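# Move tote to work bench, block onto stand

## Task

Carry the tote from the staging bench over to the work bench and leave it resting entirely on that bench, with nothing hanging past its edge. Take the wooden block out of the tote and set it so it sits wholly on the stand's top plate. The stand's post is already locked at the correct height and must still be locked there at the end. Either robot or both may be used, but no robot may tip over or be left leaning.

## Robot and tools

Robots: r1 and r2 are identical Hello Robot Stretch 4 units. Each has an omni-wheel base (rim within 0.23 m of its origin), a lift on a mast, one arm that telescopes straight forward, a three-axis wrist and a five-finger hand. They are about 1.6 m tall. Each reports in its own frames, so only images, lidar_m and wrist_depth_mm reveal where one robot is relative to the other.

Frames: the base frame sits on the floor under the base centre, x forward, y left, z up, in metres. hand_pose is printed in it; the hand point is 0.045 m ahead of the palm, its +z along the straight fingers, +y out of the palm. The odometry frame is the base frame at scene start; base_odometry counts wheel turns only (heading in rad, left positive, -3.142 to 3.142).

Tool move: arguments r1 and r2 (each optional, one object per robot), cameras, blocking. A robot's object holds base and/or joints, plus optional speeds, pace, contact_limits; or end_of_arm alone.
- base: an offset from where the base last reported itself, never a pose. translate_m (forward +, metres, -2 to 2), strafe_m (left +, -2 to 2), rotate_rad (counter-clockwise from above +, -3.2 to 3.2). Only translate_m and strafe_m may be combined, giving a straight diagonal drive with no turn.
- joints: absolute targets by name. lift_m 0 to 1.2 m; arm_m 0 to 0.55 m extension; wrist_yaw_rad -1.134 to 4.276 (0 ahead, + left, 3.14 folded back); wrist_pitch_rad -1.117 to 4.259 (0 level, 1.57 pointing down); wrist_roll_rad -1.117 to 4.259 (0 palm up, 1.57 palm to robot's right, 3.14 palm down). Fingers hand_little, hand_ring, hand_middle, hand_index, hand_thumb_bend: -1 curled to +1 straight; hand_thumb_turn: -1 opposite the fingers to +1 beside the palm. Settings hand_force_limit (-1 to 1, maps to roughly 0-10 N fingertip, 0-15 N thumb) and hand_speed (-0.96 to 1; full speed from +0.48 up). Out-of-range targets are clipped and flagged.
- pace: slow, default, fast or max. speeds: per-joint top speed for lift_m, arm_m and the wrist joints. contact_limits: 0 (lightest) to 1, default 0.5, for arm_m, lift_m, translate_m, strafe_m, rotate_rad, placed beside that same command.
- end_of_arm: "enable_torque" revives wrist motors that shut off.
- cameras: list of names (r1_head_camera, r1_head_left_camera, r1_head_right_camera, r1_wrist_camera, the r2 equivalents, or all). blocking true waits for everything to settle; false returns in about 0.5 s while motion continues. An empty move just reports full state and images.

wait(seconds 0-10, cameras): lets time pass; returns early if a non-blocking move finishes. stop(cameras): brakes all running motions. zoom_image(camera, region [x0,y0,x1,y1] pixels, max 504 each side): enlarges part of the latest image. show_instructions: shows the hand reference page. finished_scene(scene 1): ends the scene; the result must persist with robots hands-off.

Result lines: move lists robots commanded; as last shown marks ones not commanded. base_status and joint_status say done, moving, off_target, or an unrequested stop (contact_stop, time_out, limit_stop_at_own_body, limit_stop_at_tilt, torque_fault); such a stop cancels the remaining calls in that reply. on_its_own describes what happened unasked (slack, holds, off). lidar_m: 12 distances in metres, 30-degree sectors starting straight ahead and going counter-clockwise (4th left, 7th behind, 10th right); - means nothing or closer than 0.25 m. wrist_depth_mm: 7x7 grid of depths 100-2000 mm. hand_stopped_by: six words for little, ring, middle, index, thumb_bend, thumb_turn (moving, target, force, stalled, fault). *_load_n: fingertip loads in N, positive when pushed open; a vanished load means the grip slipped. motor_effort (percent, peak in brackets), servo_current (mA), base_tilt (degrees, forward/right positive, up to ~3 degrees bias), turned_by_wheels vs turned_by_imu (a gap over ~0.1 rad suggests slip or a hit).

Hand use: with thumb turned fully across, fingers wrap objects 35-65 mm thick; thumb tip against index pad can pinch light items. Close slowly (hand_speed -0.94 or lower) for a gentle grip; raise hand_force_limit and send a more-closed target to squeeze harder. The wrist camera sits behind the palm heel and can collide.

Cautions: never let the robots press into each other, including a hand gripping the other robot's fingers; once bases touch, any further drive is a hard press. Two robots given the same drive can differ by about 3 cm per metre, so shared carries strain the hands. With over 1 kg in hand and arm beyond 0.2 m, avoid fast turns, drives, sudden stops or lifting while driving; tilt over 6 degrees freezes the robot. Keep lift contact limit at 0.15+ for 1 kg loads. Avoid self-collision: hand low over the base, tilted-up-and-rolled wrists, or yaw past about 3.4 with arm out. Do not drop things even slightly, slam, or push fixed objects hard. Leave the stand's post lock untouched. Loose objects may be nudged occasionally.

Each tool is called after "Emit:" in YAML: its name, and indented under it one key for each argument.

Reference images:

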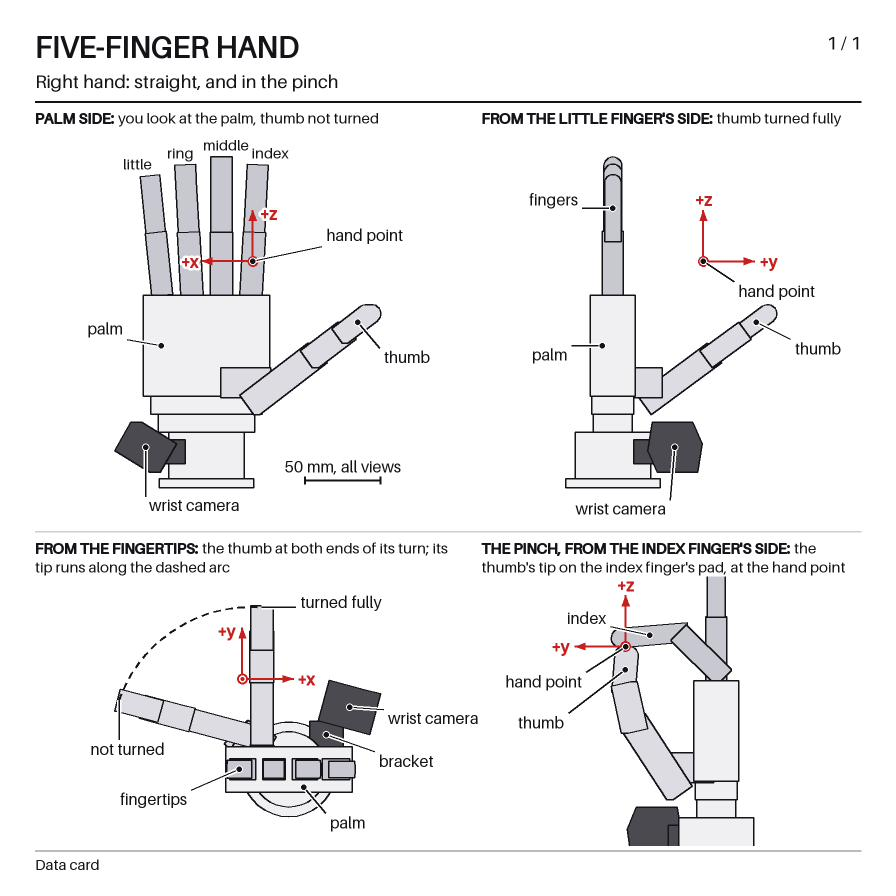

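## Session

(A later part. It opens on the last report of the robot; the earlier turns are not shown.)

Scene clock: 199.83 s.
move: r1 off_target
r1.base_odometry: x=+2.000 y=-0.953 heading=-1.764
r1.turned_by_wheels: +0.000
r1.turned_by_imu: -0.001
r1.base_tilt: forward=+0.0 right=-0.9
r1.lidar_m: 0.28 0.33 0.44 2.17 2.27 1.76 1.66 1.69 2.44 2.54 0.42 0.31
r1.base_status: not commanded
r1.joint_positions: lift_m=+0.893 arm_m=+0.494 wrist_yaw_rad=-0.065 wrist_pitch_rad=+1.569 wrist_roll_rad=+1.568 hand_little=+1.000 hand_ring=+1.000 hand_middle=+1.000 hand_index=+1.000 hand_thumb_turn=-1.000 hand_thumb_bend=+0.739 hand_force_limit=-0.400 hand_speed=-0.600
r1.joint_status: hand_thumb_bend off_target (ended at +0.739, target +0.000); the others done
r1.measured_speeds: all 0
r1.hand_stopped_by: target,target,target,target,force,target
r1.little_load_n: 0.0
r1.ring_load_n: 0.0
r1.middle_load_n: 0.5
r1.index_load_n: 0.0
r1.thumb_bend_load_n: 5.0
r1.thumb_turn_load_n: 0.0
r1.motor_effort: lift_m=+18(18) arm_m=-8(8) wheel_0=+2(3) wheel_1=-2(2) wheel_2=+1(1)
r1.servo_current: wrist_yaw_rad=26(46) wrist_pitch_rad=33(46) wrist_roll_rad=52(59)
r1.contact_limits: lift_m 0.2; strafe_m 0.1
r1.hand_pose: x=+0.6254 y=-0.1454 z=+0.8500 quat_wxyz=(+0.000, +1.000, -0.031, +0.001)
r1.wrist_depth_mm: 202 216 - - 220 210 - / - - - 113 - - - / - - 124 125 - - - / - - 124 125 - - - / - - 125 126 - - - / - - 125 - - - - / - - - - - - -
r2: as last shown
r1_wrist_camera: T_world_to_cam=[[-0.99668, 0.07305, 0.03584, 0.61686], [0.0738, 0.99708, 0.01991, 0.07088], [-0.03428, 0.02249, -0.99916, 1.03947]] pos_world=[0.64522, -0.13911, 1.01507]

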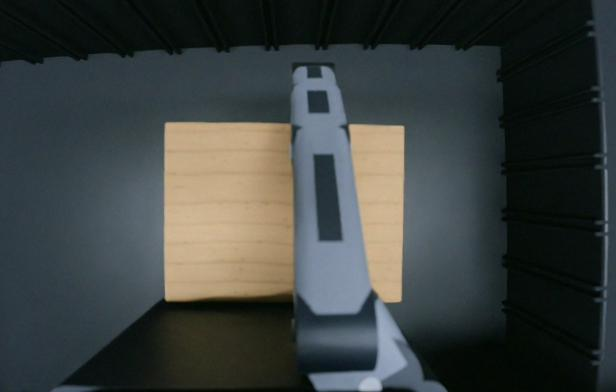

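Emit:
move:
  r1: {"joints": {"hand_speed": -0.9, "hand_force_limit": -0.85, "hand_index": 0.5, "hand_middle": 0.5, "hand_ring": 0.5, "hand_little": 0.5}}

Emit:
move:
  r1: {"joints": {"hand_speed": -0.9, "hand_force_limit": 0.3, "hand_thumb_bend": -0.3}}

Emit:
move:
  r1: {"joints": {"lift_m": 0.93}, "speeds": {"lift_m": 0.05}, "contact_limits": {"lift_m": 0.3}}
  cameras: ["r1_wrist_camera", "r1_head_camera", "r2_head_camera"]

Scene clock: 207.97 s.
move: r1 off_target
r1.base_odometry: x=+2.000 y=-0.953 heading=-1.764
r1.turned_by_wheels: +0.000
r1.turned_by_imu: +0.001
r1.base_tilt: forward=-0.1 right=-0.9
r1.lidar_m: 0.28 0.29 0.45 2.17 2.30 1.74 1.67 1.69 2.43 2.53 0.42 0.31
r1.base_status: not commanded
r1.joint_positions: lift_m=+0.893 arm_m=+0.494 wrist_yaw_rad=-0.065 wrist_pitch_rad=+1.569 wrist_roll_rad=+1.568 hand_little=+0.815 hand_ring=+0.852 hand_middle=+0.880 hand_index=+0.871 hand_thumb_turn=-1.000 hand_thumb_bend=+0.739 hand_force_limit=-0.850 hand_speed=-0.900
r1.joint_status: hand_little off_target (ended at +0.815, target +0.500); hand_ring off_target (ended at +0.852, target +0.500); hand_middle off_target (ended at +0.880, target +0.500); hand_index off_target (ended at +0.871, target +0.500); the others done
r1.measured_speeds: all 0
r1.hand_stopped_by: force,force,force,force,force,target
r1.little_load_n: 1.0
r1.ring_load_n: 1.5
r1.middle_load_n: 0.0
r1.index_load_n: 2.5
r1.thumb_bend_load_n: 7.5
r1.thumb_turn_load_n: 0.5
r1.motor_effort: lift_m=+18(18) arm_m=-8(8) wheel_0=+3(3) wheel_1=-2(2) wheel_2=+1(1)
r1.servo_current: wrist_yaw_rad=33(46) wrist_pitch_rad=39(46) wrist_roll_rad=52(59)
r1.contact_limits: lift_m 0.2; strafe_m 0.1
r1.hand_pose: x=+0.6254 y=-0.1454 z=+0.8500 quat_wxyz=(+0.000, +1.000, -0.031, +0.001)
r1.wrist_depth_mm: - 215 - - 221 220 - / - - - 117 - - - / - - 124 125 - - - / - - 124 125 - - - / - - 125 126 - - - / - - 125 - - - - / - - - - - - -
r2: as last shown
r2.turned_by_imu: +0.001
pictures: none

Scene clock: 209.40 s.
move: r1 off_target
r1.base_odometry: x=+2.000 y=-0.953 heading=-1.764
r1.turned_by_wheels: +0.000
r1.turned_by_imu: +0.000
r1.base_tilt: forward=+0.1 right=-0.9
r1.lidar_m: 0.29 0.33 0.46 2.17 2.29 1.75 1.66 1.69 2.43 2.53 0.42 0.32
r1.base_status: not commanded
r1.joint_positions: lift_m=+0.893 arm_m=+0.494 wrist_yaw_rad=-0.065 wrist_pitch_rad=+1.569 wrist_roll_rad=+1.568 hand_little=+0.815 hand_ring=+0.852 hand_middle=+0.880 hand_index=+0.871 hand_thumb_turn=-1.000 hand_thumb_bend=+0.725 hand_force_limit=+0.300 hand_speed=-0.900
r1.joint_status: hand_thumb_bend off_target (ended at +0.725, target -0.300); the others done
r1.measured_speeds: all 0
r1.hand_stopped_by: force,force,force,force,force,target
r1.little_load_n: 1.0
r1.ring_load_n: 2.5
r1.middle_load_n: 0.0
r1.index_load_n: 3.5
r1.thumb_bend_load_n: 10.0
r1.thumb_turn_load_n: 1.0
r1.motor_effort: lift_m=+18(18) arm_m=-8(8) wheel_0=+2(3) wheel_1=-2(2) wheel_2=+1(1)
r1.servo_current: wrist_yaw_rad=39(39) wrist_pitch_rad=39(39) wrist_roll_rad=46(59)
r1.contact_limits: lift_m 0.2; strafe_m 0.1
r1.hand_pose: x=+0.6254 y=-0.1454 z=+0.8500 quat_wxyz=(+0.000, +1.000, -0.031, +0.001)
r1.wrist_depth_mm: - 216 - - 221 220 - / - - - 114 - - - / - - 124 125 - - - / - - 124 125 - - - / - - 125 126 - - - / - - 125 - - - - / - - - - - - -
r2: as last shown
r2.turned_by_imu: +0.000
r2.middle_load_n: -0.5
pictures: none

Scene clock: 210.60 s.
move: r1 done
r1.base_odometry: x=+2.000 y=-0.953 heading=-1.764
r1.turned_by_wheels: +0.000
r1.turned_by_imu: +0.002
r1.base_tilt: forward=+0.1 right=-1.0
r1.lidar_m: 0.28 0.31 0.45 2.16 2.29 1.75 1.67 1.69 2.44 2.55 0.41 0.30
r1.base_status: not commanded
r1.joint_positions: lift_m=+0.930 arm_m=+0.494 wrist_yaw_rad=-0.065 wrist_pitch_rad=+1.569 wrist_roll_rad=+1.568 hand_little=+0.815 hand_ring=+0.852 hand_middle=+0.880 hand_index=+0.871 hand_thumb_turn=-1.000 hand_thumb_bend=+0.723 hand_force_limit=+0.300 hand_speed=-0.900
r1.joint_status: all done
r1.measured_speeds: all 0
r1.hand_stopped_by: force,force,force,force,force,target
r1.little_load_n: 0.0
r1.ring_load_n: 0.0
r1.middle_load_n: 0.0
r1.index_load_n: 0.0
r1.thumb_bend_load_n: 0.0
r1.thumb_turn_load_n: 0.0
r1.motor_effort: lift_m=+24(27) arm_m=-8(8) wheel_0=+2(3) wheel_1=-2(2) wheel_2=+1(1)
r1.servo_current: wrist_yaw_rad=39(39) wrist_pitch_rad=39(39) wrist_roll_rad=59(65)
r1.contact_limits: lift_m 0.3; strafe_m 0.1
r1.hand_pose: x=+0.6254 y=-0.1454 z=+0.8865 quat_wxyz=(+0.000, +1.000, -0.031, +0.001)
r1.wrist_depth_mm: - 213 - - 233 225 - / - - - 126 - - 204 / - - 159 160 - - - / - - 159 160 - - - / - - 160 - - - - / - - 125 124 - - - / - - - - - - -
r2.base_odometry: x=+0.907 y=-1.816 heading=+0.265
r2.turned_by_wheels: +0.000
r2.turned_by_imu: +0.000
r2.base_tilt: forward=+0.4 right=+0.2
r2.lidar_m: 0.63 0.65 2.12 2.67 1.88 1.37 1.32 1.37 1.91 2.64 0.94 0.67
r2.base_status: not commanded
r2.joint_positions: lift_m=+0.850 arm_m=+0.000 wrist_yaw_rad=+0.001 wrist_pitch_rad=+0.005 wrist_roll_rad=+3.137 hand_little=+1.000 hand_ring=+1.000 hand_middle=+1.000 hand_index=+1.000 hand_thumb_turn=+1.000 hand_thumb_bend=+1.000 hand_force_limit=+0.000 hand_speed=-0.800
r2.joint_status: not commanded
r2.measured_speeds: all 0
r2.hand_stopped_by: target,target,target,target,target,target
r2.little_load_n: 0.0
r2.ring_load_n: 0.0
r2.middle_load_n: 0.0
r2.index_load_n: 0.0
r2.thumb_bend_load_n: 0.0
r2.thumb_turn_load_n: -0.5
r2.motor_effort: lift_m=+26(26) arm_m=-2(3) wheel_0=-1(1) wheel_1=+0(1) wheel_2=+1(1)
r2.servo_current: wrist_yaw_rad=33(72) wrist_pitch_rad=59(59) wrist_roll_rad=46(52)
r2.hand_pose: x=+0.3921 y=-0.0565 z=+0.9665 quat_wxyz=(-0.498, +0.503, -0.500, +0.500)
r2.wrist_depth_mm: - - - - - - - / - - - - - - - / - - - - - - - / - - - - - - - / - - - - - - - / - - 1138 187 - - - / - - 108 108 - - -
pictures: r1_head_camera, r1_wrist_camera, r2_head_camera
r1_wrist_camera: T_world_to_cam=[[-0.99668, 0.07305, 0.03584, 0.61556], [0.0738, 0.99708, 0.01991, 0.07015], [-0.03428, 0.02249, -0.99916, 1.07583]] pos_world=[0.64522, -0.13911, 1.05147]

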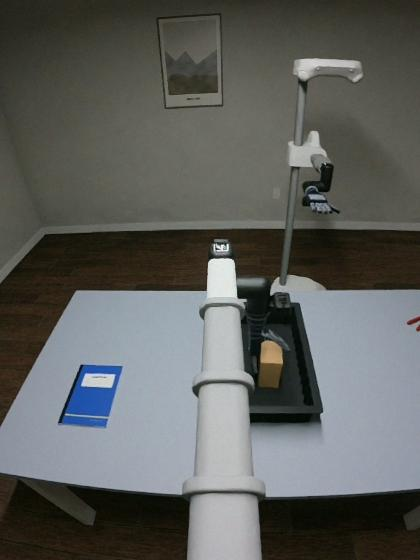

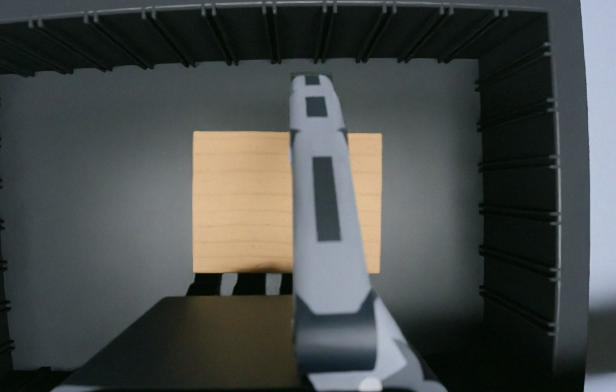

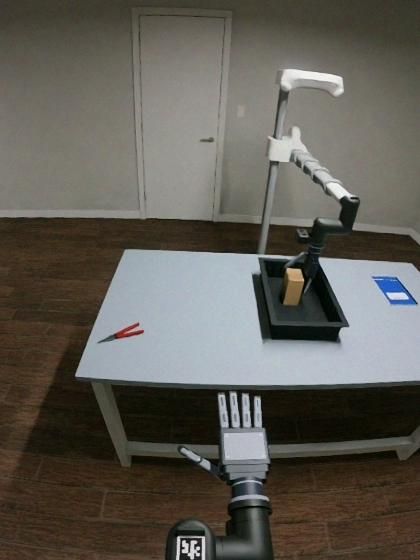

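Emit:
move:
  r1: {"joints": {"hand_speed": 0, "hand_thumb_bend": 1, "hand_index": 1, "hand_middle": 1, "hand_ring": 1, "hand_little": 1}}

Emit:
move:
  r1: {"joints": {"lift_m": 1.0}}

Emit:
move:
  r1: {"joints": {"arm_m": 0.343, "wrist_pitch_rad": 0.7}, "base": {"strafe_m": 0.020}}
  cameras: ["r1_wrist_camera", "r1_head_camera", "r2_head_camera"]

Scene clock: 271.20 s.
move: r1 done
r1.base_odometry: x=+2.000 y=-0.953 heading=-1.764
r1.turned_by_wheels: +0.000
r1.turned_by_imu: +0.000
r1.base_tilt: forward=+0.0 right=-1.0
r1.lidar_m: 0.28 0.33 0.45 2.14 2.31 1.76 1.66 1.69 2.45 2.53 0.43 0.31
r1.base_status: not commanded
r1.joint_positions: lift_m=+0.930 arm_m=+0.494 wrist_yaw_rad=-0.065 wrist_pitch_rad=+1.569 wrist_roll_rad=+1.568 hand_little=+1.000 hand_ring=+1.000 hand_middle=+1.000 hand_index=+1.000 hand_thumb_turn=-1.000 hand_thumb_bend=+1.000 hand_force_limit=+0.300 hand_speed=+0.000
r1.joint_status: all done
r1.measured_speeds: all 0
r1.hand_stopped_by: target,target,target,target,target,target
r1.little_load_n: 0.0
r1.ring_load_n: 0.0
r1.middle_load_n: 0.0
r1.index_load_n: 0.0
r1.thumb_bend_load_n: -0.5
r1.thumb_turn_load_n: -0.5
r1.motor_effort: lift_m=+24(25) arm_m=-8(8) wheel_0=+3(3) wheel_1=-1(2) wheel_2=+1(1)
r1.servo_current: wrist_yaw_rad=33(39) wrist_pitch_rad=33(39) wrist_roll_rad=52(59)
r1.contact_limits: lift_m 0.3; strafe_m 0.1
r1.hand_pose: x=+0.6254 y=-0.1454 z=+0.8865 quat_wxyz=(+0.000, +1.000, -0.031, +0.001)
r1.wrist_depth_mm: - 213 - - 232 225 - / - - - 106 - - 204 / - - 159 - - - - / - - 159 160 - - - / - - 160 - - - - / - - 125 124 - - - / - - - - - - -
r2: as last shown
pictures: none

Scene clock: 272.43 s.
move: r1 done
r1.base_odometry: x=+2.000 y=-0.953 heading=-1.764
r1.turned_by_wheels: +0.000
r1.turned_by_imu: +0.000
r1.base_tilt: forward=+0.0 right=-0.9
r1.lidar_m: 0.30 0.30 0.46 2.17 2.29 1.76 1.66 1.70 2.46 2.54 0.38 0.31
r1.base_status: not commanded
r1.joint_positions: lift_m=+1.000 arm_m=+0.494 wrist_yaw_rad=-0.065 wrist_pitch_rad=+1.569 wrist_roll_rad=+1.568 hand_little=+1.000 hand_ring=+1.000 hand_middle=+1.000 hand_index=+1.000 hand_thumb_turn=-1.000 hand_thumb_bend=+1.000 hand_force_limit=+0.300 hand_speed=+0.000
r1.joint_status: all done
r1.measured_speeds: all 0
r1.hand_stopped_by: target,target,target,target,target,target
r1.little_load_n: 0.0
r1.ring_load_n: 0.0
r1.middle_load_n: 0.0
r1.index_load_n: 0.0
r1.thumb_bend_load_n: 0.0
r1.thumb_turn_load_n: 0.0
r1.motor_effort: lift_m=+24(27) arm_m=-8(8) wheel_0=+2(3) wheel_1=-1(2) wheel_2=+1(1)
r1.servo_current: wrist_yaw_rad=39(46) wrist_pitch_rad=33(39) wrist_roll_rad=52(65)
r1.contact_limits: strafe_m 0.1
r1.hand_pose: x=+0.6254 y=-0.1454 z=+0.9565 quat_wxyz=(+0.000, +1.000, -0.031, +0.001)
r1.wrist_depth_mm: 255 257 260 262 266 268 - / 300 - - 106 322 276 - / - - - - - 271 - / - - 229 230 - 271 - / - - - - - 272 - / - - 125 124 - 274 - / - - - - - - -
r2: as last shown
r2.thumb_turn_load_n: 0.0
r2.wrist_depth_mm: - - - - - - - / - - - - - - - / - - - - - - - / - - - - - - - / - - - - - - - / - - 831 187 - - - / - - 108 108 - - -
pictures: none

Scene clock: 273.93 s.
move: r1 done
r1.base_odometry: x=+2.020 y=-0.957 heading=-1.764
r1.turned_by_wheels: +0.000
r1.turned_by_imu: -0.002
r1.base_tilt: forward=-0.2 right=-0.9
r1.lidar_m: 0.29 0.33 0.44 2.15 2.26 1.75 1.65 1.70 2.44 2.54 0.41 0.30
r1.base_status: done
r1.joint_positions: lift_m=+1.000 arm_m=+0.343 wrist_yaw_rad=-0.065 wrist_pitch_rad=+0.707 wrist_roll_rad=+1.568 hand_little=+1.000 hand_ring=+1.000 hand_middle=+1.000 hand_index=+1.000 hand_thumb_turn=-1.000 hand_thumb_bend=+1.000 hand_force_limit=+0.300 hand_speed=+0.000
r1.joint_status: all done
r1.measured_speeds: all 0
r1.hand_stopped_by: target,target,target,target,target,target
r1.little_load_n: 0.0
r1.ring_load_n: 0.0
r1.middle_load_n: 0.0
r1.index_load_n: 0.0
r1.thumb_bend_load_n: 0.0
r1.thumb_turn_load_n: 0.0
r1.motor_effort: lift_m=+24(24) arm_m=-8(10) wheel_0=-2(13) wheel_1=+0(9) wheel_2=+1(2)
r1.servo_current: wrist_yaw_rad=33(46) wrist_pitch_rad=39(98) wrist_roll_rad=52(59)
r1.hand_pose: x=+0.6527 y=-0.1571 z=+1.0109 quat_wxyz=(+0.014, +0.908, -0.028, +0.418)
r1.wrist_depth_mm: - - - - - 260 - / 809 - - 108 - - - / - - - - - 234 - / - - - - - 236 252 / - - - - - - - / - - 138 124 - - - / - - - - - 277 -
r2: as last shown
r2.wrist_depth_mm: - - - - - - - / - - - - - - - / - - - - - - - / - - - - - - - / - - - - - - - / - - 917 188 - - - / - - 108 108 - - -
pictures: r1_head_camera, r1_wrist_camera, r2_head_camera
r1_wrist_camera: T_world_to_cam=[[-0.67552, 0.05237, -0.73548, 1.206], [0.05595, 0.99824, 0.01969, 0.08933], [0.73521, -0.02785, -0.67727, 0.36578]] pos_world=[0.54076, -0.14215, 1.13296]

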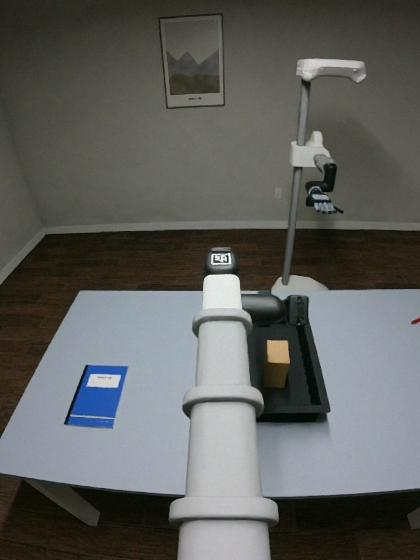

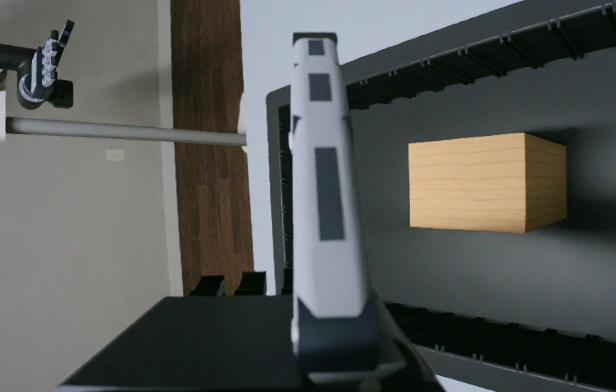

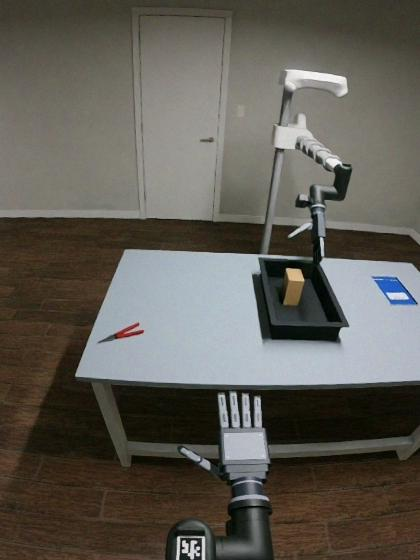

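Emit:
move:
  r1: {"joints": {"lift_m": 0.87}, "speeds": {"lift_m": 0.15}, "contact_limits": {"lift_m": 0.2}}
  cameras: ["r1_wrist_camera", "r2_head_camera"]

Emit:
zoom_image:
  camera: "r2_head_camera"
  region: [240, 180, 360, 350]

Scene clock: 287.40 s.
move: r1 done
r1.base_odometry: x=+2.020 y=-0.957 heading=-1.764
r1.turned_by_wheels: +0.000
r1.turned_by_imu: +0.001
r1.base_tilt: forward=+0.0 right=-0.9
r1.lidar_m: 0.29 0.33 0.45 2.13 2.27 1.74 1.67 1.67 2.43 2.55 0.40 0.31
r1.base_status: not commanded
r1.joint_positions: lift_m=+0.870 arm_m=+0.343 wrist_yaw_rad=-0.065 wrist_pitch_rad=+0.707 wrist_roll_rad=+1.568 hand_little=+1.000 hand_ring=+1.000 hand_middle=+1.000 hand_index=+1.000 hand_thumb_turn=-1.000 hand_thumb_bend=+1.000 hand_force_limit=+0.300 hand_speed=+0.000
r1.joint_status: all done
r1.measured_speeds: all 0
r1.hand_stopped_by: target,target,target,target,target,target
r1.little_load_n: 0.0
r1.ring_load_n: 0.0
r1.middle_load_n: 0.0
r1.index_load_n: 0.0
r1.thumb_bend_load_n: 0.0
r1.thumb_turn_load_n: 0.0
r1.motor_effort: lift_m=+19(24) arm_m=-8(8) wheel_0=-2(2) wheel_1=+0(0) wheel_2=+1(1)
r1.servo_current: wrist_yaw_rad=33(46) wrist_pitch_rad=39(46) wrist_roll_rad=52(59)
r1.contact_limits: lift_m 0.2
r1.hand_pose: x=+0.6528 y=-0.1571 z=+0.8814 quat_wxyz=(+0.014, +0.908, -0.028, +0.418)
r1.wrist_depth_mm: - - 265 216 - - - / - - 307 113 - - - / - - 384 - 131 181 - / - - 355 182 131 170 - / - - 349 - 131 160 - / - - 138 124 - - - / - - - - - - -
r2: as last shown
r2.turned_by_imu: +0.001
r2.wrist_depth_mm: - - - - - - - / - - - - - - - / - - - - - - - / - - 1618 - - - - / - - 1336 - - - - / - - - 188 - - - / - - 109 108 - - -
r1_wrist_camera: T_world_to_cam=[[-0.67526, 0.05237, -0.73572, 1.11078], [0.05594, 0.99824, 0.01971, 0.09188], [0.73545, -0.02785, -0.677, 0.27761]] pos_world=[0.54076, -0.14215, 1.00335]

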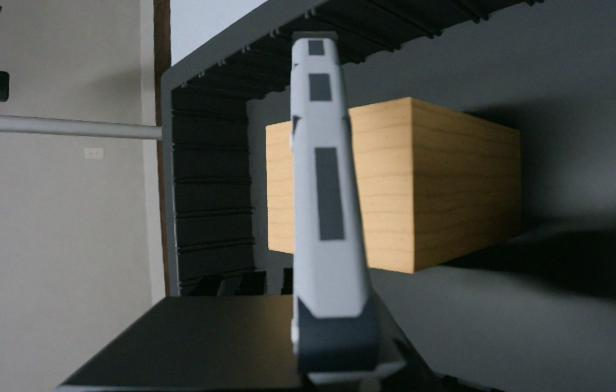

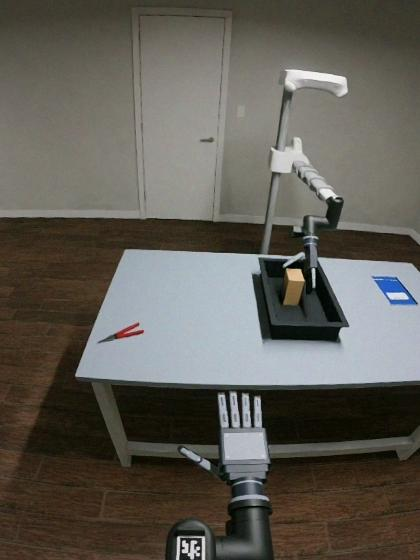

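Scaled by 2.965 from the camera's image (finer frame: 1200x1600).

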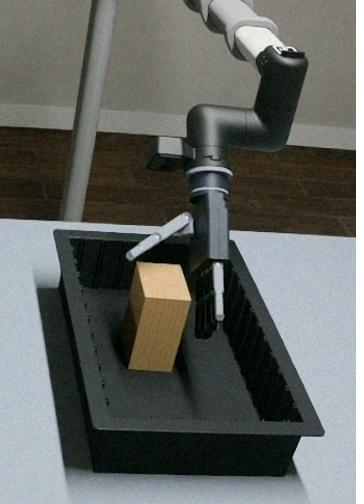

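Emit:
move:
  r1: {"joints": {"lift_m": 0.818}, "speeds": {"lift_m": 0.1}, "contact_limits": {"lift_m": 0.1}}
  cameras: ["r1_wrist_camera", "r2_head_camera"]

Emit:
zoom_image:
  camera: "r2_head_camera"
  region: [240, 180, 360, 350]

Scene clock: 290.20 s.
move: r1 contact_stop
r1.base_odometry: x=+2.020 y=-0.957 heading=-1.764
r1.turned_by_wheels: +0.000
r1.turned_by_imu: +0.000
r1.base_tilt: forward=+0.0 right=-0.9
r1.lidar_m: 0.28 0.31 0.44 2.13 2.25 1.76 1.67 1.69 2.45 2.56 0.41 0.32
r1.base_status: not commanded
r1.joint_positions: lift_m=+0.845 arm_m=+0.343 wrist_yaw_rad=-0.069 wrist_pitch_rad=+0.701 wrist_roll_rad=+1.568 hand_little=+1.000 hand_ring=+1.000 hand_middle=+1.000 hand_index=+1.000 hand_thumb_turn=-1.000 hand_thumb_bend=+1.000 hand_force_limit=+0.300 hand_speed=+0.000
r1.joint_status: lift_m contact_stop (moved -0.025 of -0.052)
r1.measured_speeds: all 0
r1.hand_stopped_by: target,target,target,target,target,target
r1.little_load_n: 0.0
r1.ring_load_n: 0.0
r1.middle_load_n: 0.0
r1.index_load_n: -0.5
r1.thumb_bend_load_n: 0.0
r1.thumb_turn_load_n: 0.0
r1.on_its_own: lift_m is slack since a contact_stop (your +0.818 is given up)
r1.motor_effort: lift_m=+20(20) arm_m=-6(8) wheel_0=-2(3) wheel_1=-2(2) wheel_2=-1(2)
r1.servo_current: wrist_yaw_rad=39(46) wrist_pitch_rad=33(59) wrist_roll_rad=52(59)
r1.contact_limits: lift_m 0.1
r1.hand_pose: x=+0.6529 y=-0.1577 z=+0.8572 quat_wxyz=(+0.015, +0.906, -0.030, +0.421)
r1.wrist_depth_mm: - - 249 - - - - / - - 300 109 - - - / - - 163 144 116 160 - / - - 164 144 121 164 - / - - 158 140 131 159 - / - - 138 124 - - - / - - - - - - -
r2: as last shown
r2.turned_by_imu: +0.000
r2.middle_load_n: -0.5
r2.wrist_depth_mm: - - - - - - - / - - - - - - - / - - - - - - - / - - 1576 - - - - / - - 1464 - - - - / - - - 188 - - - / - - 108 108 - - -
r1_wrist_camera: T_world_to_cam=[[-0.67097, 0.05485, -0.73946, 1.09389], [0.06, 0.99801, 0.01958, 0.09038], [0.73906, -0.03123, -0.67292, 0.25475]] pos_world=[0.54026, -0.14224, 0.97854]

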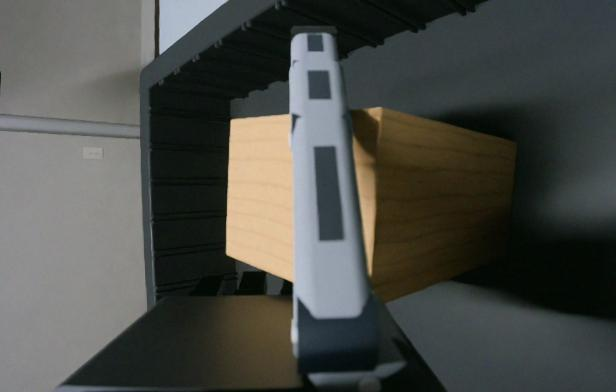

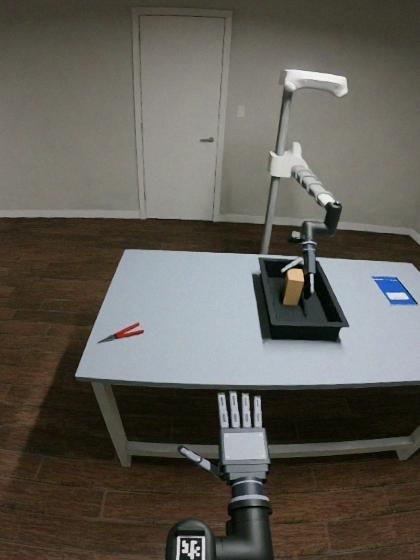

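Scaled by 2.965 from the camera's image (finer frame: 1200x1600).

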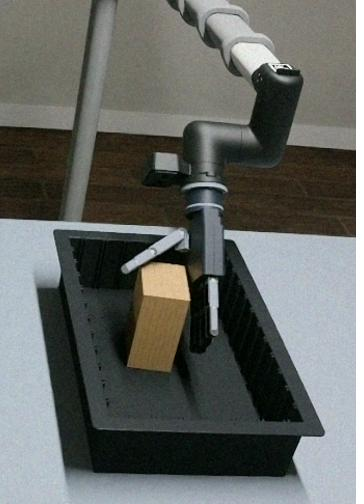

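Emit:
move:
  r1: {"joints": {"lift_m": 1.0}}

Emit:
move:
  r1: {"joints": {"arm_m": 0.298, "wrist_pitch_rad": 0.45, "wrist_roll_rad": 3.14}, "base": {"strafe_m": -0.068}}
  cameras: ["r1_wrist_camera", "r1_head_camera", "r2_head_camera"]

Emit:
zoom_image:
  camera: "r2_head_camera"
  region: [240, 160, 360, 350]

Scene clock: 332.90 s.
move: r1 done
r1.base_odometry: x=+2.020 y=-0.957 heading=-1.764
r1.turned_by_wheels: +0.000
r1.turned_by_imu: +0.001
r1.base_tilt: forward=+0.0 right=-0.9
r1.lidar_m: 0.28 0.32 0.44 2.15 2.26 1.76 1.66 1.68 2.43 2.55 0.41 0.31
r1.base_status: not commanded
r1.joint_positions: lift_m=+1.000 arm_m=+0.343 wrist_yaw_rad=-0.069 wrist_pitch_rad=+0.701 wrist_roll_rad=+1.568 hand_little=+1.000 hand_ring=+1.000 hand_middle=+1.000 hand_index=+1.000 hand_thumb_turn=-1.000 hand_thumb_bend=+1.000 hand_force_limit=+0.300 hand_speed=+0.000
r1.joint_status: all done
r1.measured_speeds: all 0
r1.hand_stopped_by: target,target,target,target,target,target
r1.little_load_n: 0.0
r1.ring_load_n: 0.0
r1.middle_load_n: 0.0
r1.index_load_n: 0.0
r1.thumb_bend_load_n: 0.0
r1.thumb_turn_load_n: 0.5
r1.motor_effort: lift_m=+24(28) arm_m=-6(6) wheel_0=-2(3) wheel_1=-2(2) wheel_2=-1(1)
r1.servo_current: wrist_yaw_rad=33(46) wrist_pitch_rad=33(39) wrist_roll_rad=59(59)
r1.hand_pose: x=+0.6529 y=-0.1577 z=+1.0117 quat_wxyz=(+0.015, +0.906, -0.030, +0.421)
r1.wrist_depth_mm: - - - - - 265 - / 809 - - 108 - - - / - - - - - 236 - / - - - - - 236 244 / - - - - - 230 - / - - 138 124 - - - / - - - - - 287 -
r2: as last shown
r2.turned_by_imu: +0.001
r2.middle_load_n: 0.0
r2.thumb_turn_load_n: -0.5
r2.wrist_depth_mm: - - - - - - - / - - - - - - - / - - - - - - - / - - - - - - - / - - - - - - - / - - 917 187 - - - / - - 109 108 - - -
pictures: none

Scene clock: 334.40 s.
move: r1 done
r1.base_odometry: x=+1.953 y=-0.943 heading=-1.764
r1.turned_by_wheels: +0.000
r1.turned_by_imu: +0.002
r1.base_tilt: forward=+0.0 right=-1.0
r1.lidar_m: 0.28 0.31 0.47 2.23 2.35 1.76 1.67 1.74 2.44 2.47 0.42 0.31
r1.base_status: done
r1.joint_positions: lift_m=+1.000 arm_m=+0.298 wrist_yaw_rad=-0.069 wrist_pitch_rad=+0.458 wrist_roll_rad=+3.137 hand_little=+1.000 hand_ring=+1.000 hand_middle=+1.000 hand_index=+1.000 hand_thumb_turn=-1.000 hand_thumb_bend=+1.000 hand_force_limit=+0.300 hand_speed=+0.000
r1.joint_status: all done
r1.measured_speeds: all 0
r1.hand_stopped_by: target,target,target,target,target,target
r1.little_load_n: 0.0
r1.ring_load_n: 0.0
r1.middle_load_n: 0.0
r1.index_load_n: 0.0
r1.thumb_bend_load_n: 0.0
r1.thumb_turn_load_n: 0.0
r1.motor_effort: lift_m=+24(24) arm_m=-8(10) wheel_0=+2(11) wheel_1=+0(11) wheel_2=+2(3)
r1.servo_current: wrist_yaw_rad=33(46) wrist_pitch_rad=52(137) wrist_roll_rad=46(124)
r1.hand_pose: x=+0.6369 y=-0.0687 z=+1.0260 quat_wxyz=(-0.360, +0.580, -0.620, +0.387)
r1.wrist_depth_mm: - - - 253 - 304 - / - - 377 106 - 343 - / - - 433 - - - - / - - - - - - - / - - - - - - - / - - 138 125 - - - / - - - - - - -
r2: as last shown
r2.turned_by_imu: +0.000
r2.wrist_depth_mm: - - - - - - - / - - - - - - - / - - - - - - - / - - - - - - - / - - - - - - - / - - 991 187 - - - / - - 108 108 - - -
pictures: r1_head_camera, r1_wrist_camera, r2_head_camera
r1_wrist_camera: T_world_to_cam=[[0.03908, 0.99897, 0.02283, 0.03363], [0.42235, -0.03722, 0.90567, -1.21189], [0.90559, -0.02576, -0.42337, 0.02133]] pos_world=[0.49122, -0.07815, 1.10584]

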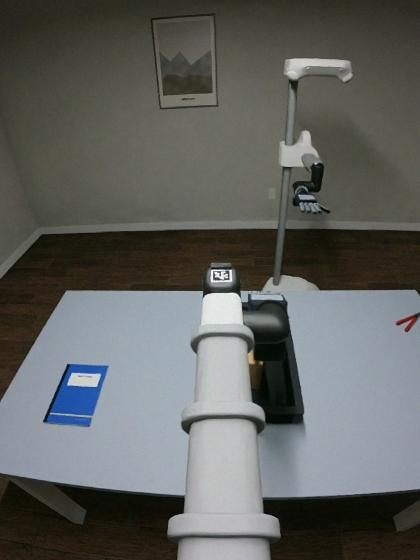

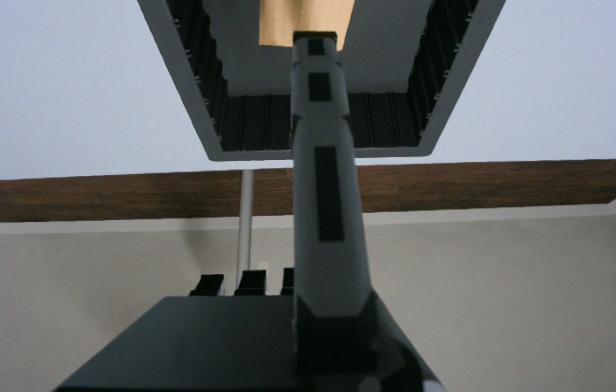

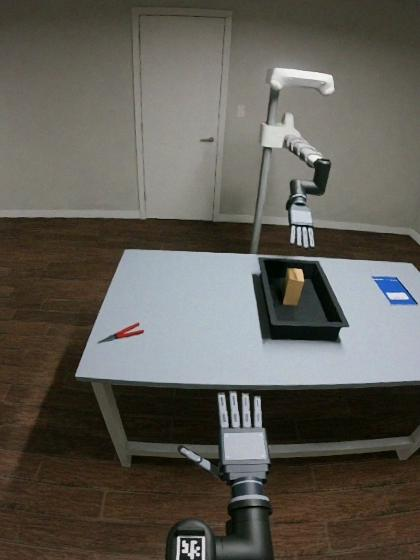

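Scaled by 2.653 from the camera's image (finer frame: 1200x1600).

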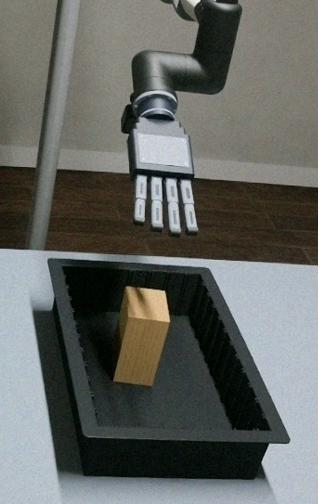

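Emit:
move:
  r1: {"joints": {"lift_m": 0.87, "arm_m": 0.302}, "speeds": {"lift_m": 0.2}, "contact_limits": {"lift_m": 0.1}}
  cameras: ["r1_wrist_camera", "r2_head_camera"]

Emit:
zoom_image:
  camera: "r2_head_camera"
  region: [250, 200, 350, 340]

Scene clock: 341.73 s.
move: r1 done
r1.base_odometry: x=+1.953 y=-0.943 heading=-1.764
r1.turned_by_wheels: +0.000
r1.turned_by_imu: +0.001
r1.base_tilt: forward=+0.1 right=-0.9
r1.lidar_m: 0.29 0.33 0.43 2.22 2.32 1.76 1.67 1.73 2.46 2.49 0.41 0.31
r1.base_status: not commanded
r1.joint_positions: lift_m=+0.870 arm_m=+0.302 wrist_yaw_rad=-0.069 wrist_pitch_rad=+0.457 wrist_roll_rad=+3.137 hand_little=+1.000 hand_ring=+1.000 hand_middle=+1.000 hand_index=+1.000 hand_thumb_turn=-1.000 hand_thumb_bend=+1.000 hand_force_limit=+0.300 hand_speed=+0.000
r1.joint_status: all done
r1.measured_speeds: all 0
r1.hand_stopped_by: target,target,target,target,target,target
r1.little_load_n: 0.0
r1.ring_load_n: 0.0
r1.middle_load_n: 0.0
r1.index_load_n: -0.5
r1.thumb_bend_load_n: 0.0
r1.thumb_turn_load_n: 0.0
r1.motor_effort: lift_m=+19(23) arm_m=+8(9) wheel_0=+2(2) wheel_1=+0(0) wheel_2=+2(2)
r1.servo_current: wrist_yaw_rad=33(46) wrist_pitch_rad=46(52) wrist_roll_rad=46(65)
r1.contact_limits: lift_m 0.1
r1.hand_pose: x=+0.6402 y=-0.0687 z=+0.8965 quat_wxyz=(-0.360, +0.580, -0.620, +0.387)
r1.wrist_depth_mm: 140 - - 160 163 - - / 165 - 142 115 151 248 - / - 224 163 148 - 267 211 / - 266 421 - - 290 - / - - 397 - - - - / - - 138 125 - - - / - - - - - - -
r2.base_odometry: x=+0.907 y=-1.816 heading=+0.265
r2.turned_by_wheels: +0.000
r2.turned_by_imu: +0.001
r2.base_tilt: forward=+0.3 right=+0.2
r2.lidar_m: 0.63 0.68 2.15 2.67 1.89 1.38 1.31 1.37 1.89 2.63 0.94 0.67
r2.base_status: not commanded
r2.joint_positions: lift_m=+0.850 arm_m=+0.000 wrist_yaw_rad=+0.001 wrist_pitch_rad=+0.005 wrist_roll_rad=+3.137 hand_little=+1.000 hand_ring=+1.000 hand_middle=+1.000 hand_index=+1.000 hand_thumb_turn=+1.000 hand_thumb_bend=+1.000 hand_force_limit=+0.000 hand_speed=-0.800
r2.joint_status: not commanded
r2.measured_speeds: all 0
r2.hand_stopped_by: target,target,target,target,target,target
r2.little_load_n: 0.0
r2.ring_load_n: 0.0
r2.middle_load_n: 0.0
r2.index_load_n: 0.0
r2.thumb_bend_load_n: 0.0
r2.thumb_turn_load_n: 0.0
r2.motor_effort: lift_m=+26(26) arm_m=-2(3) wheel_0=+0(2) wheel_1=+0(1) wheel_2=+0(1)
r2.servo_current: wrist_yaw_rad=39(59) wrist_pitch_rad=46(72) wrist_roll_rad=46(52)
r2.hand_pose: x=+0.3921 y=-0.0565 z=+0.9665 quat_wxyz=(-0.498, +0.503, -0.500, +0.500)
r2.wrist_depth_mm: - - - - - - - / - - - - - - - / - - - - - - - / - - 1618 - - - - / - - 1118 - - - - / - - - 187 - - - / - - 109 108 - - -
r1_wrist_camera: T_world_to_cam=[[0.03908, 0.99897, 0.02283, 0.03645], [0.42223, -0.03722, 0.90572, -1.09595], [0.90565, -0.02575, -0.42325, -0.03676]] pos_world=[0.49462, -0.07815, 0.97624]

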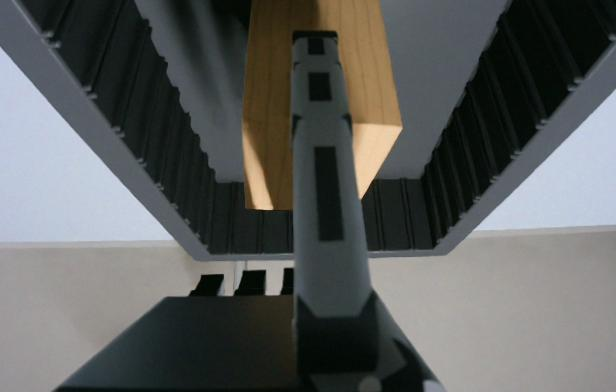

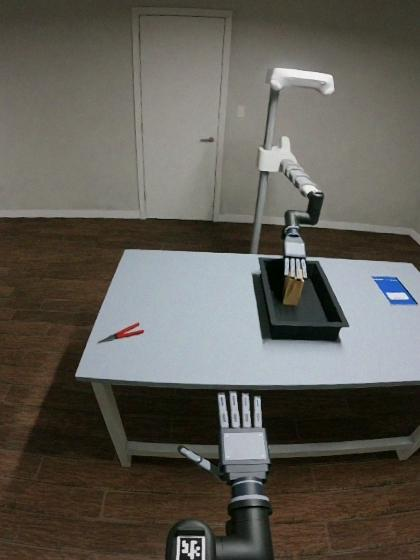

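Scaled by 3.600 from the camera's image (finer frame: 1200x1600).

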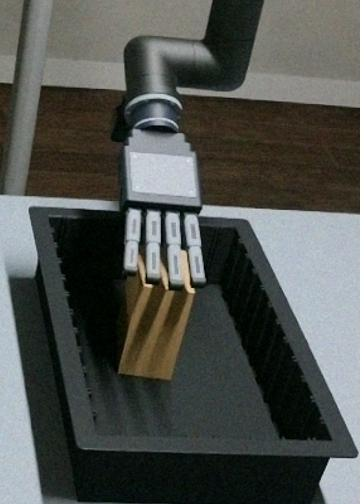

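Emit:
move:
  r1: {"joints": {"lift_m": 0.836}, "speeds": {"lift_m": 0.1}, "contact_limits": {"lift_m": 0.1}}

Emit:
move:
  r1: {"joints": {"hand_speed": -0.7, "hand_force_limit": -0.7, "hand_index": -0.1, "hand_middle": -0.1}}
  cameras: ["r1_wrist_camera", "r2_head_camera"]

Emit:
zoom_image:
  camera: "r2_head_camera"
  region: [250, 200, 350, 340]

Scene clock: 361.37 s.
move: r1 done
r1.base_odometry: x=+1.953 y=-0.943 heading=-1.764
r1.turned_by_wheels: +0.000
r1.turned_by_imu: +0.001
r1.base_tilt: forward=+0.0 right=-1.0
r1.lidar_m: 0.27 0.32 0.43 2.21 2.34 1.75 1.67 1.73 2.45 2.48 0.42 0.32
r1.base_status: not commanded
r1.joint_positions: lift_m=+0.836 arm_m=+0.302 wrist_yaw_rad=-0.069 wrist_pitch_rad=+0.457 wrist_roll_rad=+3.137 hand_little=+1.000 hand_ring=+1.000 hand_middle=+1.000 hand_index=+1.000 hand_thumb_turn=-1.000 hand_thumb_bend=+1.000 hand_force_limit=+0.300 hand_speed=+0.000
r1.joint_status: all done
r1.measured_speeds: all 0
r1.hand_stopped_by: target,target,target,target,target,target
r1.little_load_n: 0.0
r1.ring_load_n: 0.0
r1.middle_load_n: 0.0
r1.index_load_n: 0.0
r1.thumb_bend_load_n: 0.0
r1.thumb_turn_load_n: 0.0
r1.motor_effort: lift_m=+18(20) arm_m=+8(8) wheel_0=+2(2) wheel_1=+0(0) wheel_2=+2(2)
r1.servo_current: wrist_yaw_rad=39(39) wrist_pitch_rad=46(52) wrist_roll_rad=59(59)
r1.contact_limits: lift_m 0.1
r1.hand_pose: x=+0.6403 y=-0.0687 z=+0.8626 quat_wxyz=(-0.360, +0.580, -0.620, +0.387)
r1.wrist_depth_mm: - - - 160 163 - - / 156 - 141 115 151 - - / 150 - - - 139 233 - / 176 217 - 125 - 274 - / - - 211 - - 322 - / - - 138 124 - - - / - - - - - - -
r2: as last shown
r2.turned_by_imu: +0.000
r2.wrist_depth_mm: - - - - - - - / - - - - - - - / - - - - - - - / - - 946 - - - - / - - 1182 - - - - / - - - 187 - - - / - - 108 108 - - -
pictures: none

Scene clock: 362.97 s.
move: r1 off_target
r1.base_odometry: x=+1.953 y=-0.943 heading=-1.764
r1.turned_by_wheels: +0.000
r1.turned_by_imu: +0.000
r1.base_tilt: forward=+0.0 right=-0.9
r1.lidar_m: 0.27 0.31 0.44 2.21 2.34 1.74 1.65 1.72 2.44 2.49 0.42 0.30
r1.base_status: not commanded
r1.joint_positions: lift_m=+0.836 arm_m=+0.302 wrist_yaw_rad=-0.069 wrist_pitch_rad=+0.452 wrist_roll_rad=+3.138 hand_little=+1.000 hand_ring=+1.000 hand_middle=+0.754 hand_index=+0.809 hand_thumb_turn=-1.000 hand_thumb_bend=+1.000 hand_force_limit=-0.700 hand_speed=-0.700
r1.joint_status: hand_middle off_target (ended at +0.754, target -0.100); hand_index off_target (ended at +0.809, target -0.100); the others done
r1.measured_speeds: all 0
r1.hand_stopped_by: target,target,force,force,target,target
r1.little_load_n: -0.5
r1.ring_load_n: 0.0
r1.middle_load_n: 1.5
r1.index_load_n: 0.0
r1.thumb_bend_load_n: 0.0
r1.thumb_turn_load_n: 0.0
r1.motor_effort: lift_m=+18(18) arm_m=+8(8) wheel_0=+1(2) wheel_1=+0(0) wheel_2=+2(2)
r1.servo_current: wrist_yaw_rad=33(46) wrist_pitch_rad=33(46) wrist_roll_rad=52(65)
r1.contact_limits: lift_m 0.1
r1.hand_pose: x=+0.6410 y=-0.0687 z=+0.8634 quat_wxyz=(-0.361, +0.579, -0.619, +0.389)
r1.wrist_depth_mm: - - - 154 156 - - / 159 - - 113 145 - - / 150 - - - 134 263 - / 178 220 134 123 - 271 210 / - - 213 - - 342 - / - - 138 124 - - - / - - - - - - -
r2: as last shown
r2.wrist_depth_mm: - - - - - - - / - - - - - - - / - - - - - - - / - - 1576 - - - - / - - 1160 - - - - / - - - 187 - - - / - - 109 108 - - -
r1_wrist_camera: T_world_to_cam=[[0.03923, 0.99896, 0.02313, 0.03685], [0.41763, -0.03742, 0.90785, -1.06523], [0.90777, -0.02595, -0.41866, -0.05681]] pos_world=[0.495, -0.07815, 0.94243]

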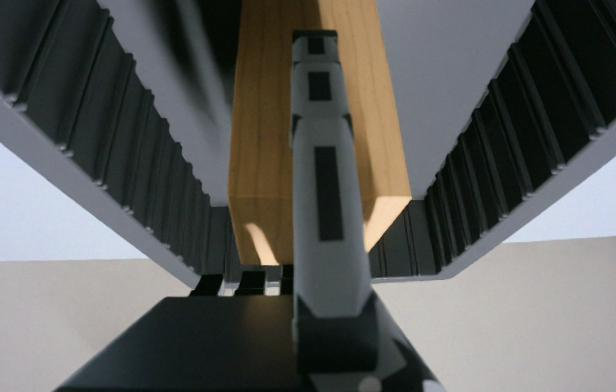

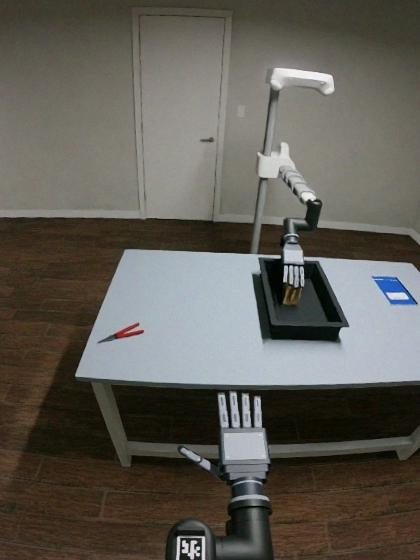

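Scaled by 3.600 from the camera's image (finer frame: 1200x1600).

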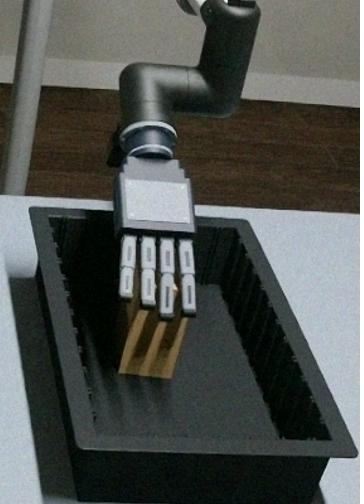

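Emit:
move:
  r1: {"joints": {"hand_speed": 0, "hand_index": 1, "hand_middle": 1}}

Emit:
move:
  r1: {"joints": {"lift_m": 0.96}}

Emit:
move:
  r1: {"joints": {"arm_m": 0.366, "wrist_pitch_rad": 0.785}, "base": {"strafe_m": -0.004}}
  cameras: ["r1_wrist_camera"]

Scene clock: 379.97 s.
move: r1 done
r1.base_odometry: x=+1.953 y=-0.943 heading=-1.764
r1.turned_by_wheels: +0.000
r1.turned_by_imu: +0.000
r1.base_tilt: forward=+0.0 right=-0.8
r1.lidar_m: 0.28 0.31 0.46 2.22 2.34 1.77 1.66 1.73 2.46 2.48 0.43 0.31
r1.base_status: not commanded
r1.joint_positions: lift_m=+0.836 arm_m=+0.302 wrist_yaw_rad=-0.069 wrist_pitch_rad=+0.452 wrist_roll_rad=+3.138 hand_little=+1.000 hand_ring=+1.000 hand_middle=+1.000 hand_index=+1.000 hand_thumb_turn=-1.000 hand_thumb_bend=+1.000 hand_force_limit=-0.700 hand_speed=+0.000
r1.joint_status: all done
r1.measured_speeds: all 0
r1.hand_stopped_by: target,target,target,target,target,target
r1.little_load_n: 0.0
r1.ring_load_n: 0.0
r1.middle_load_n: 0.0
r1.index_load_n: 0.0
r1.thumb_bend_load_n: 0.0
r1.thumb_turn_load_n: 0.0
r1.motor_effort: lift_m=+19(19) arm_m=+8(8) wheel_0=+2(2) wheel_1=+0(0) wheel_2=+2(2)
r1.servo_current: wrist_yaw_rad=33(39) wrist_pitch_rad=39(39) wrist_roll_rad=52(59)
r1.contact_limits: lift_m 0.1
r1.hand_pose: x=+0.6410 y=-0.0687 z=+0.8634 quat_wxyz=(-0.361, +0.579, -0.619, +0.389)
r1.wrist_depth_mm: - - - 156 156 - - / 159 - - 113 146 - - / 153 - 128 - 135 263 - / 176 220 131 124 - 271 - / - - 210 - - 342 - / - - 138 124 - - - / - - - - - - -
r2: as last shown
r2.ring_load_n: -0.5
pictures: none

Scene clock: 381.53 s.
move: r1 done
r1.base_odometry: x=+1.953 y=-0.943 heading=-1.764
r1.turned_by_wheels: +0.000
r1.turned_by_imu: +0.000
r1.base_tilt: forward=-0.1 right=-0.8
r1.lidar_m: 0.27 0.32 0.45 2.23 2.34 1.76 1.67 1.73 2.46 2.50 0.39 0.31
r1.base_status: not commanded
r1.joint_positions: lift_m=+0.960 arm_m=+0.302 wrist_yaw_rad=-0.069 wrist_pitch_rad=+0.452 wrist_roll_rad=+3.138 hand_little=+1.000 hand_ring=+1.000 hand_middle=+1.000 hand_index=+1.000 hand_thumb_turn=-1.000 hand_thumb_bend=+1.000 hand_force_limit=-0.700 hand_speed=+0.000
r1.joint_status: all done
r1.measured_speeds: all 0
r1.hand_stopped_by: target,target,target,target,target,target
r1.little_load_n: 0.0
r1.ring_load_n: 0.0
r1.middle_load_n: 0.0
r1.index_load_n: 0.0
r1.thumb_bend_load_n: 0.0
r1.thumb_turn_load_n: 0.0
r1.motor_effort: lift_m=+24(27) arm_m=+8(8) wheel_0=+2(2) wheel_1=+0(0) wheel_2=+2(2)
r1.servo_current: wrist_yaw_rad=39(46) wrist_pitch_rad=39(39) wrist_roll_rad=59(59)
r1.hand_pose: x=+0.6410 y=-0.0687 z=+0.9870 quat_wxyz=(-0.361, +0.579, -0.619, +0.389)
r1.wrist_depth_mm: - 249 - 207 - 268 - / - 290 - 112 - 315 - / - - 439 - - - - / - - - - - - - / - - - - - - - / - - 138 125 - - - / - - - - - - -
r2: as last shown
r2.ring_load_n: 0.0
r2.thumb_turn_load_n: -0.5
r2.wrist_depth_mm: - - - - - - - / - - - - - - - / - - - - - - - / - - - - - - - / - - 1618 - - - - / - - 1008 187 - - - / - - 109 108 - - -
pictures: none

Scene clock: 382.63 s.
move: r1 done
r1.base_odometry: x=+1.949 y=-0.943 heading=-1.764
r1.turned_by_wheels: +0.000
r1.turned_by_imu: +0.000
r1.base_tilt: forward=+0.0 right=-0.9
r1.lidar_m: 0.28 0.32 0.44 2.22 2.35 1.78 1.67 1.73 2.45 2.49 0.42 0.30
r1.base_status: done
r1.joint_positions: lift_m=+0.960 arm_m=+0.366 wrist_yaw_rad=-0.069 wrist_pitch_rad=+0.786 wrist_roll_rad=+3.138 hand_little=+1.000 hand_ring=+1.000 hand_middle=+1.000 hand_index=+1.000 hand_thumb_turn=-1.000 hand_thumb_bend=+1.000 hand_force_limit=-0.700 hand_speed=+0.000
r1.joint_status: all done
r1.measured_speeds: all 0
r1.hand_stopped_by: target,target,target,target,target,target
r1.little_load_n: 0.0
r1.ring_load_n: -0.5
r1.middle_load_n: 0.0
r1.index_load_n: 0.0
r1.thumb_bend_load_n: 0.0
r1.thumb_turn_load_n: 0.0
r1.motor_effort: lift_m=+24(24) arm_m=+8(10) wheel_0=+0(9) wheel_1=+2(10) wheel_2=+1(2)
r1.servo_current: wrist_yaw_rad=39(39) wrist_pitch_rad=46(72) wrist_roll_rad=52(52)
r1.hand_pose: x=+0.6462 y=-0.0646 z=+0.9387 quat_wxyz=(-0.260, +0.631, -0.674, +0.280)
r1.wrist_depth_mm: - 202 - 187 - 256 - / - 216 184 176 - 240 - / - 245 - 209 - 267 - / - 283 - - - 297 - / - - 407 - - - - / - - 125 124 - - - / - - - - - - -
r2: as last shown
r2.thumb_turn_load_n: 0.0
r2.wrist_depth_mm: - - - - - - - / - - - - - - - / - - - - - - - / - - - - - - - / - - 1430 - - - - / - - 946 187 - - - / - - 108 108 - - -
r1_wrist_camera: T_world_to_cam=[[0.04846, 0.99832, 0.03176, 0.01674], [0.69093, -0.05647, 0.72071, -1.13775], [0.72129, -0.01298, -0.69251, 0.34856]] pos_world=[0.53388, -0.07643, 1.06083]

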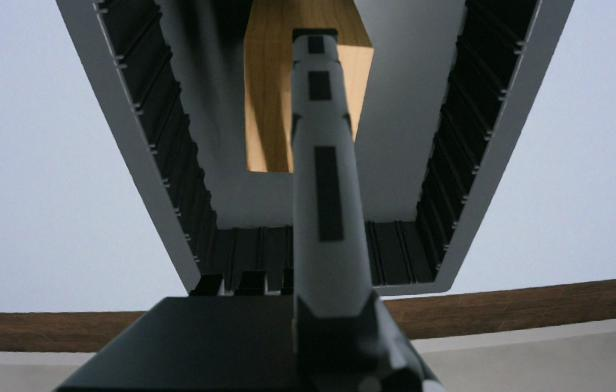

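Emit:
move:
  r1: {"joints": {"lift_m": 0.893, "arm_m": 0.370}, "speeds": {"lift_m": 0.12}, "contact_limits": {"lift_m": 0.1}}

Emit:
move:
  r1: {"joints": {"hand_speed": -0.8, "hand_force_limit": -0.75, "hand_index": -0.1, "hand_middle": -0.1}}
  cameras: ["r1_wrist_camera", "r2_head_camera"]

Emit:
zoom_image:
  camera: "r2_head_camera"
  region: [250, 200, 350, 340]

Scene clock: 390.47 s.
move: r1 done
r1.base_odometry: x=+1.949 y=-0.943 heading=-1.764
r1.turned_by_wheels: +0.000
r1.turned_by_imu: +0.001
r1.base_tilt: forward=+0.1 right=-0.8
r1.lidar_m: 0.29 0.31 0.45 2.20 2.34 1.75 1.66 1.72 2.43 2.49 0.42 0.30
r1.base_status: not commanded
r1.joint_positions: lift_m=+0.893 arm_m=+0.370 wrist_yaw_rad=-0.069 wrist_pitch_rad=+0.786 wrist_roll_rad=+3.138 hand_little=+1.000 hand_ring=+1.000 hand_middle=+1.000 hand_index=+1.000 hand_thumb_turn=-1.000 hand_thumb_bend=+1.000 hand_force_limit=-0.700 hand_speed=+0.000
r1.joint_status: all done
r1.measured_speeds: all 0
r1.hand_stopped_by: target,target,target,target,target,target
r1.little_load_n: 0.0
r1.ring_load_n: 0.0
r1.middle_load_n: 0.0
r1.index_load_n: 0.0
r1.thumb_bend_load_n: 0.0
r1.thumb_turn_load_n: 0.0
r1.motor_effort: lift_m=+19(23) arm_m=+8(11) wheel_0=+0(1) wheel_1=+2(2) wheel_2=+1(1)
r1.servo_current: wrist_yaw_rad=33(39) wrist_pitch_rad=33(46) wrist_roll_rad=52(59)
r1.contact_limits: lift_m 0.1
r1.hand_pose: x=+0.6502 y=-0.0646 z=+0.8722 quat_wxyz=(-0.260, +0.631, -0.675, +0.280)
r1.wrist_depth_mm: 148 - - 176 - - - / 150 - 131 112 139 - - / 162 - 126 - - 246 - / 182 203 148 145 - 263 202 / - 230 211 - - 253 - / - 250 125 124 - 294 - / - - - - - - -
r2: as last shown
r2.wrist_depth_mm: - - - - - - - / - - - - - - - / - - - - - - - / - - 1576 - - - - / - - 960 - - - - / - - 1576 187 - - - / - - 108 108 - - -
pictures: none

Scene clock: 392.70 s.
move: r1 off_target
r1.base_odometry: x=+1.949 y=-0.943 heading=-1.764
r1.turned_by_wheels: +0.000
r1.turned_by_imu: +0.000
r1.base_tilt: forward=+0.0 right=-1.0
r1.lidar_m: 0.28 0.32 0.44 2.21 2.35 1.77 1.66 1.73 2.45 2.50 0.42 0.31
r1.base_status: not commanded
r1.joint_positions: lift_m=+0.893 arm_m=+0.370 wrist_yaw_rad=-0.069 wrist_pitch_rad=+0.786 wrist_roll_rad=+3.138 hand_little=+1.000 hand_ring=+1.000 hand_middle=+0.374 hand_index=+0.392 hand_thumb_turn=-1.000 hand_thumb_bend=+1.000 hand_force_limit=-0.750 hand_speed=-0.800
r1.joint_status: hand_middle off_target (ended at +0.374, target -0.100); hand_index off_target (ended at +0.392, target -0.100); the others done
r1.measured_speeds: all 0
r1.hand_stopped_by: target,target,force,force,target,target
r1.little_load_n: 0.0
r1.ring_load_n: 0.0
r1.middle_load_n: 4.0
r1.index_load_n: 2.0
r1.thumb_bend_load_n: 0.5
r1.thumb_turn_load_n: 0.0
r1.motor_effort: lift_m=+19(19) arm_m=+8(8) wheel_0=-1(1) wheel_1=+2(2) wheel_2=+1(1)
r1.servo_current: wrist_yaw_rad=33(46) wrist_pitch_rad=33(39) wrist_roll_rad=52(59)
r1.contact_limits: lift_m 0.1
r1.hand_pose: x=+0.6502 y=-0.0646 z=+0.8722 quat_wxyz=(-0.260, +0.631, -0.675, +0.280)
r1.wrist_depth_mm: - - 152 162 - - - / 150 - 125 121 138 - - / 163 - 126 - - 247 - / 182 204 148 145 - 263 206 / - 230 210 - - 254 - / - 250 125 - - 294 - / - - - - - - -
r2: as last shown
r2.index_load_n: -0.5
r1_wrist_camera: T_world_to_cam=[[0.0484, 0.99832, 0.03182, 0.01863], [0.69104, -0.05647, 0.72061, -1.09254], [0.7212, -0.01288, -0.69261, 0.29978]] pos_world=[0.53788, -0.07643, 0.99433]

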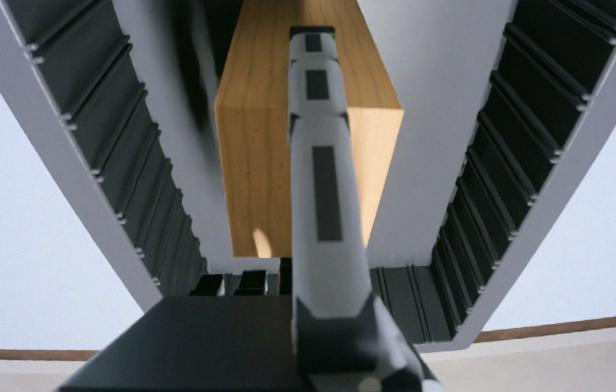

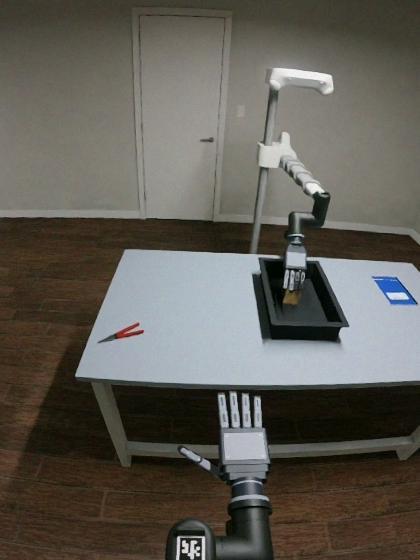

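Scaled by 3.600 from the camera's image (finer frame: 1200x1600).

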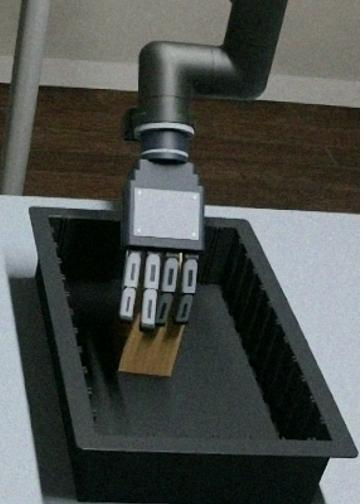

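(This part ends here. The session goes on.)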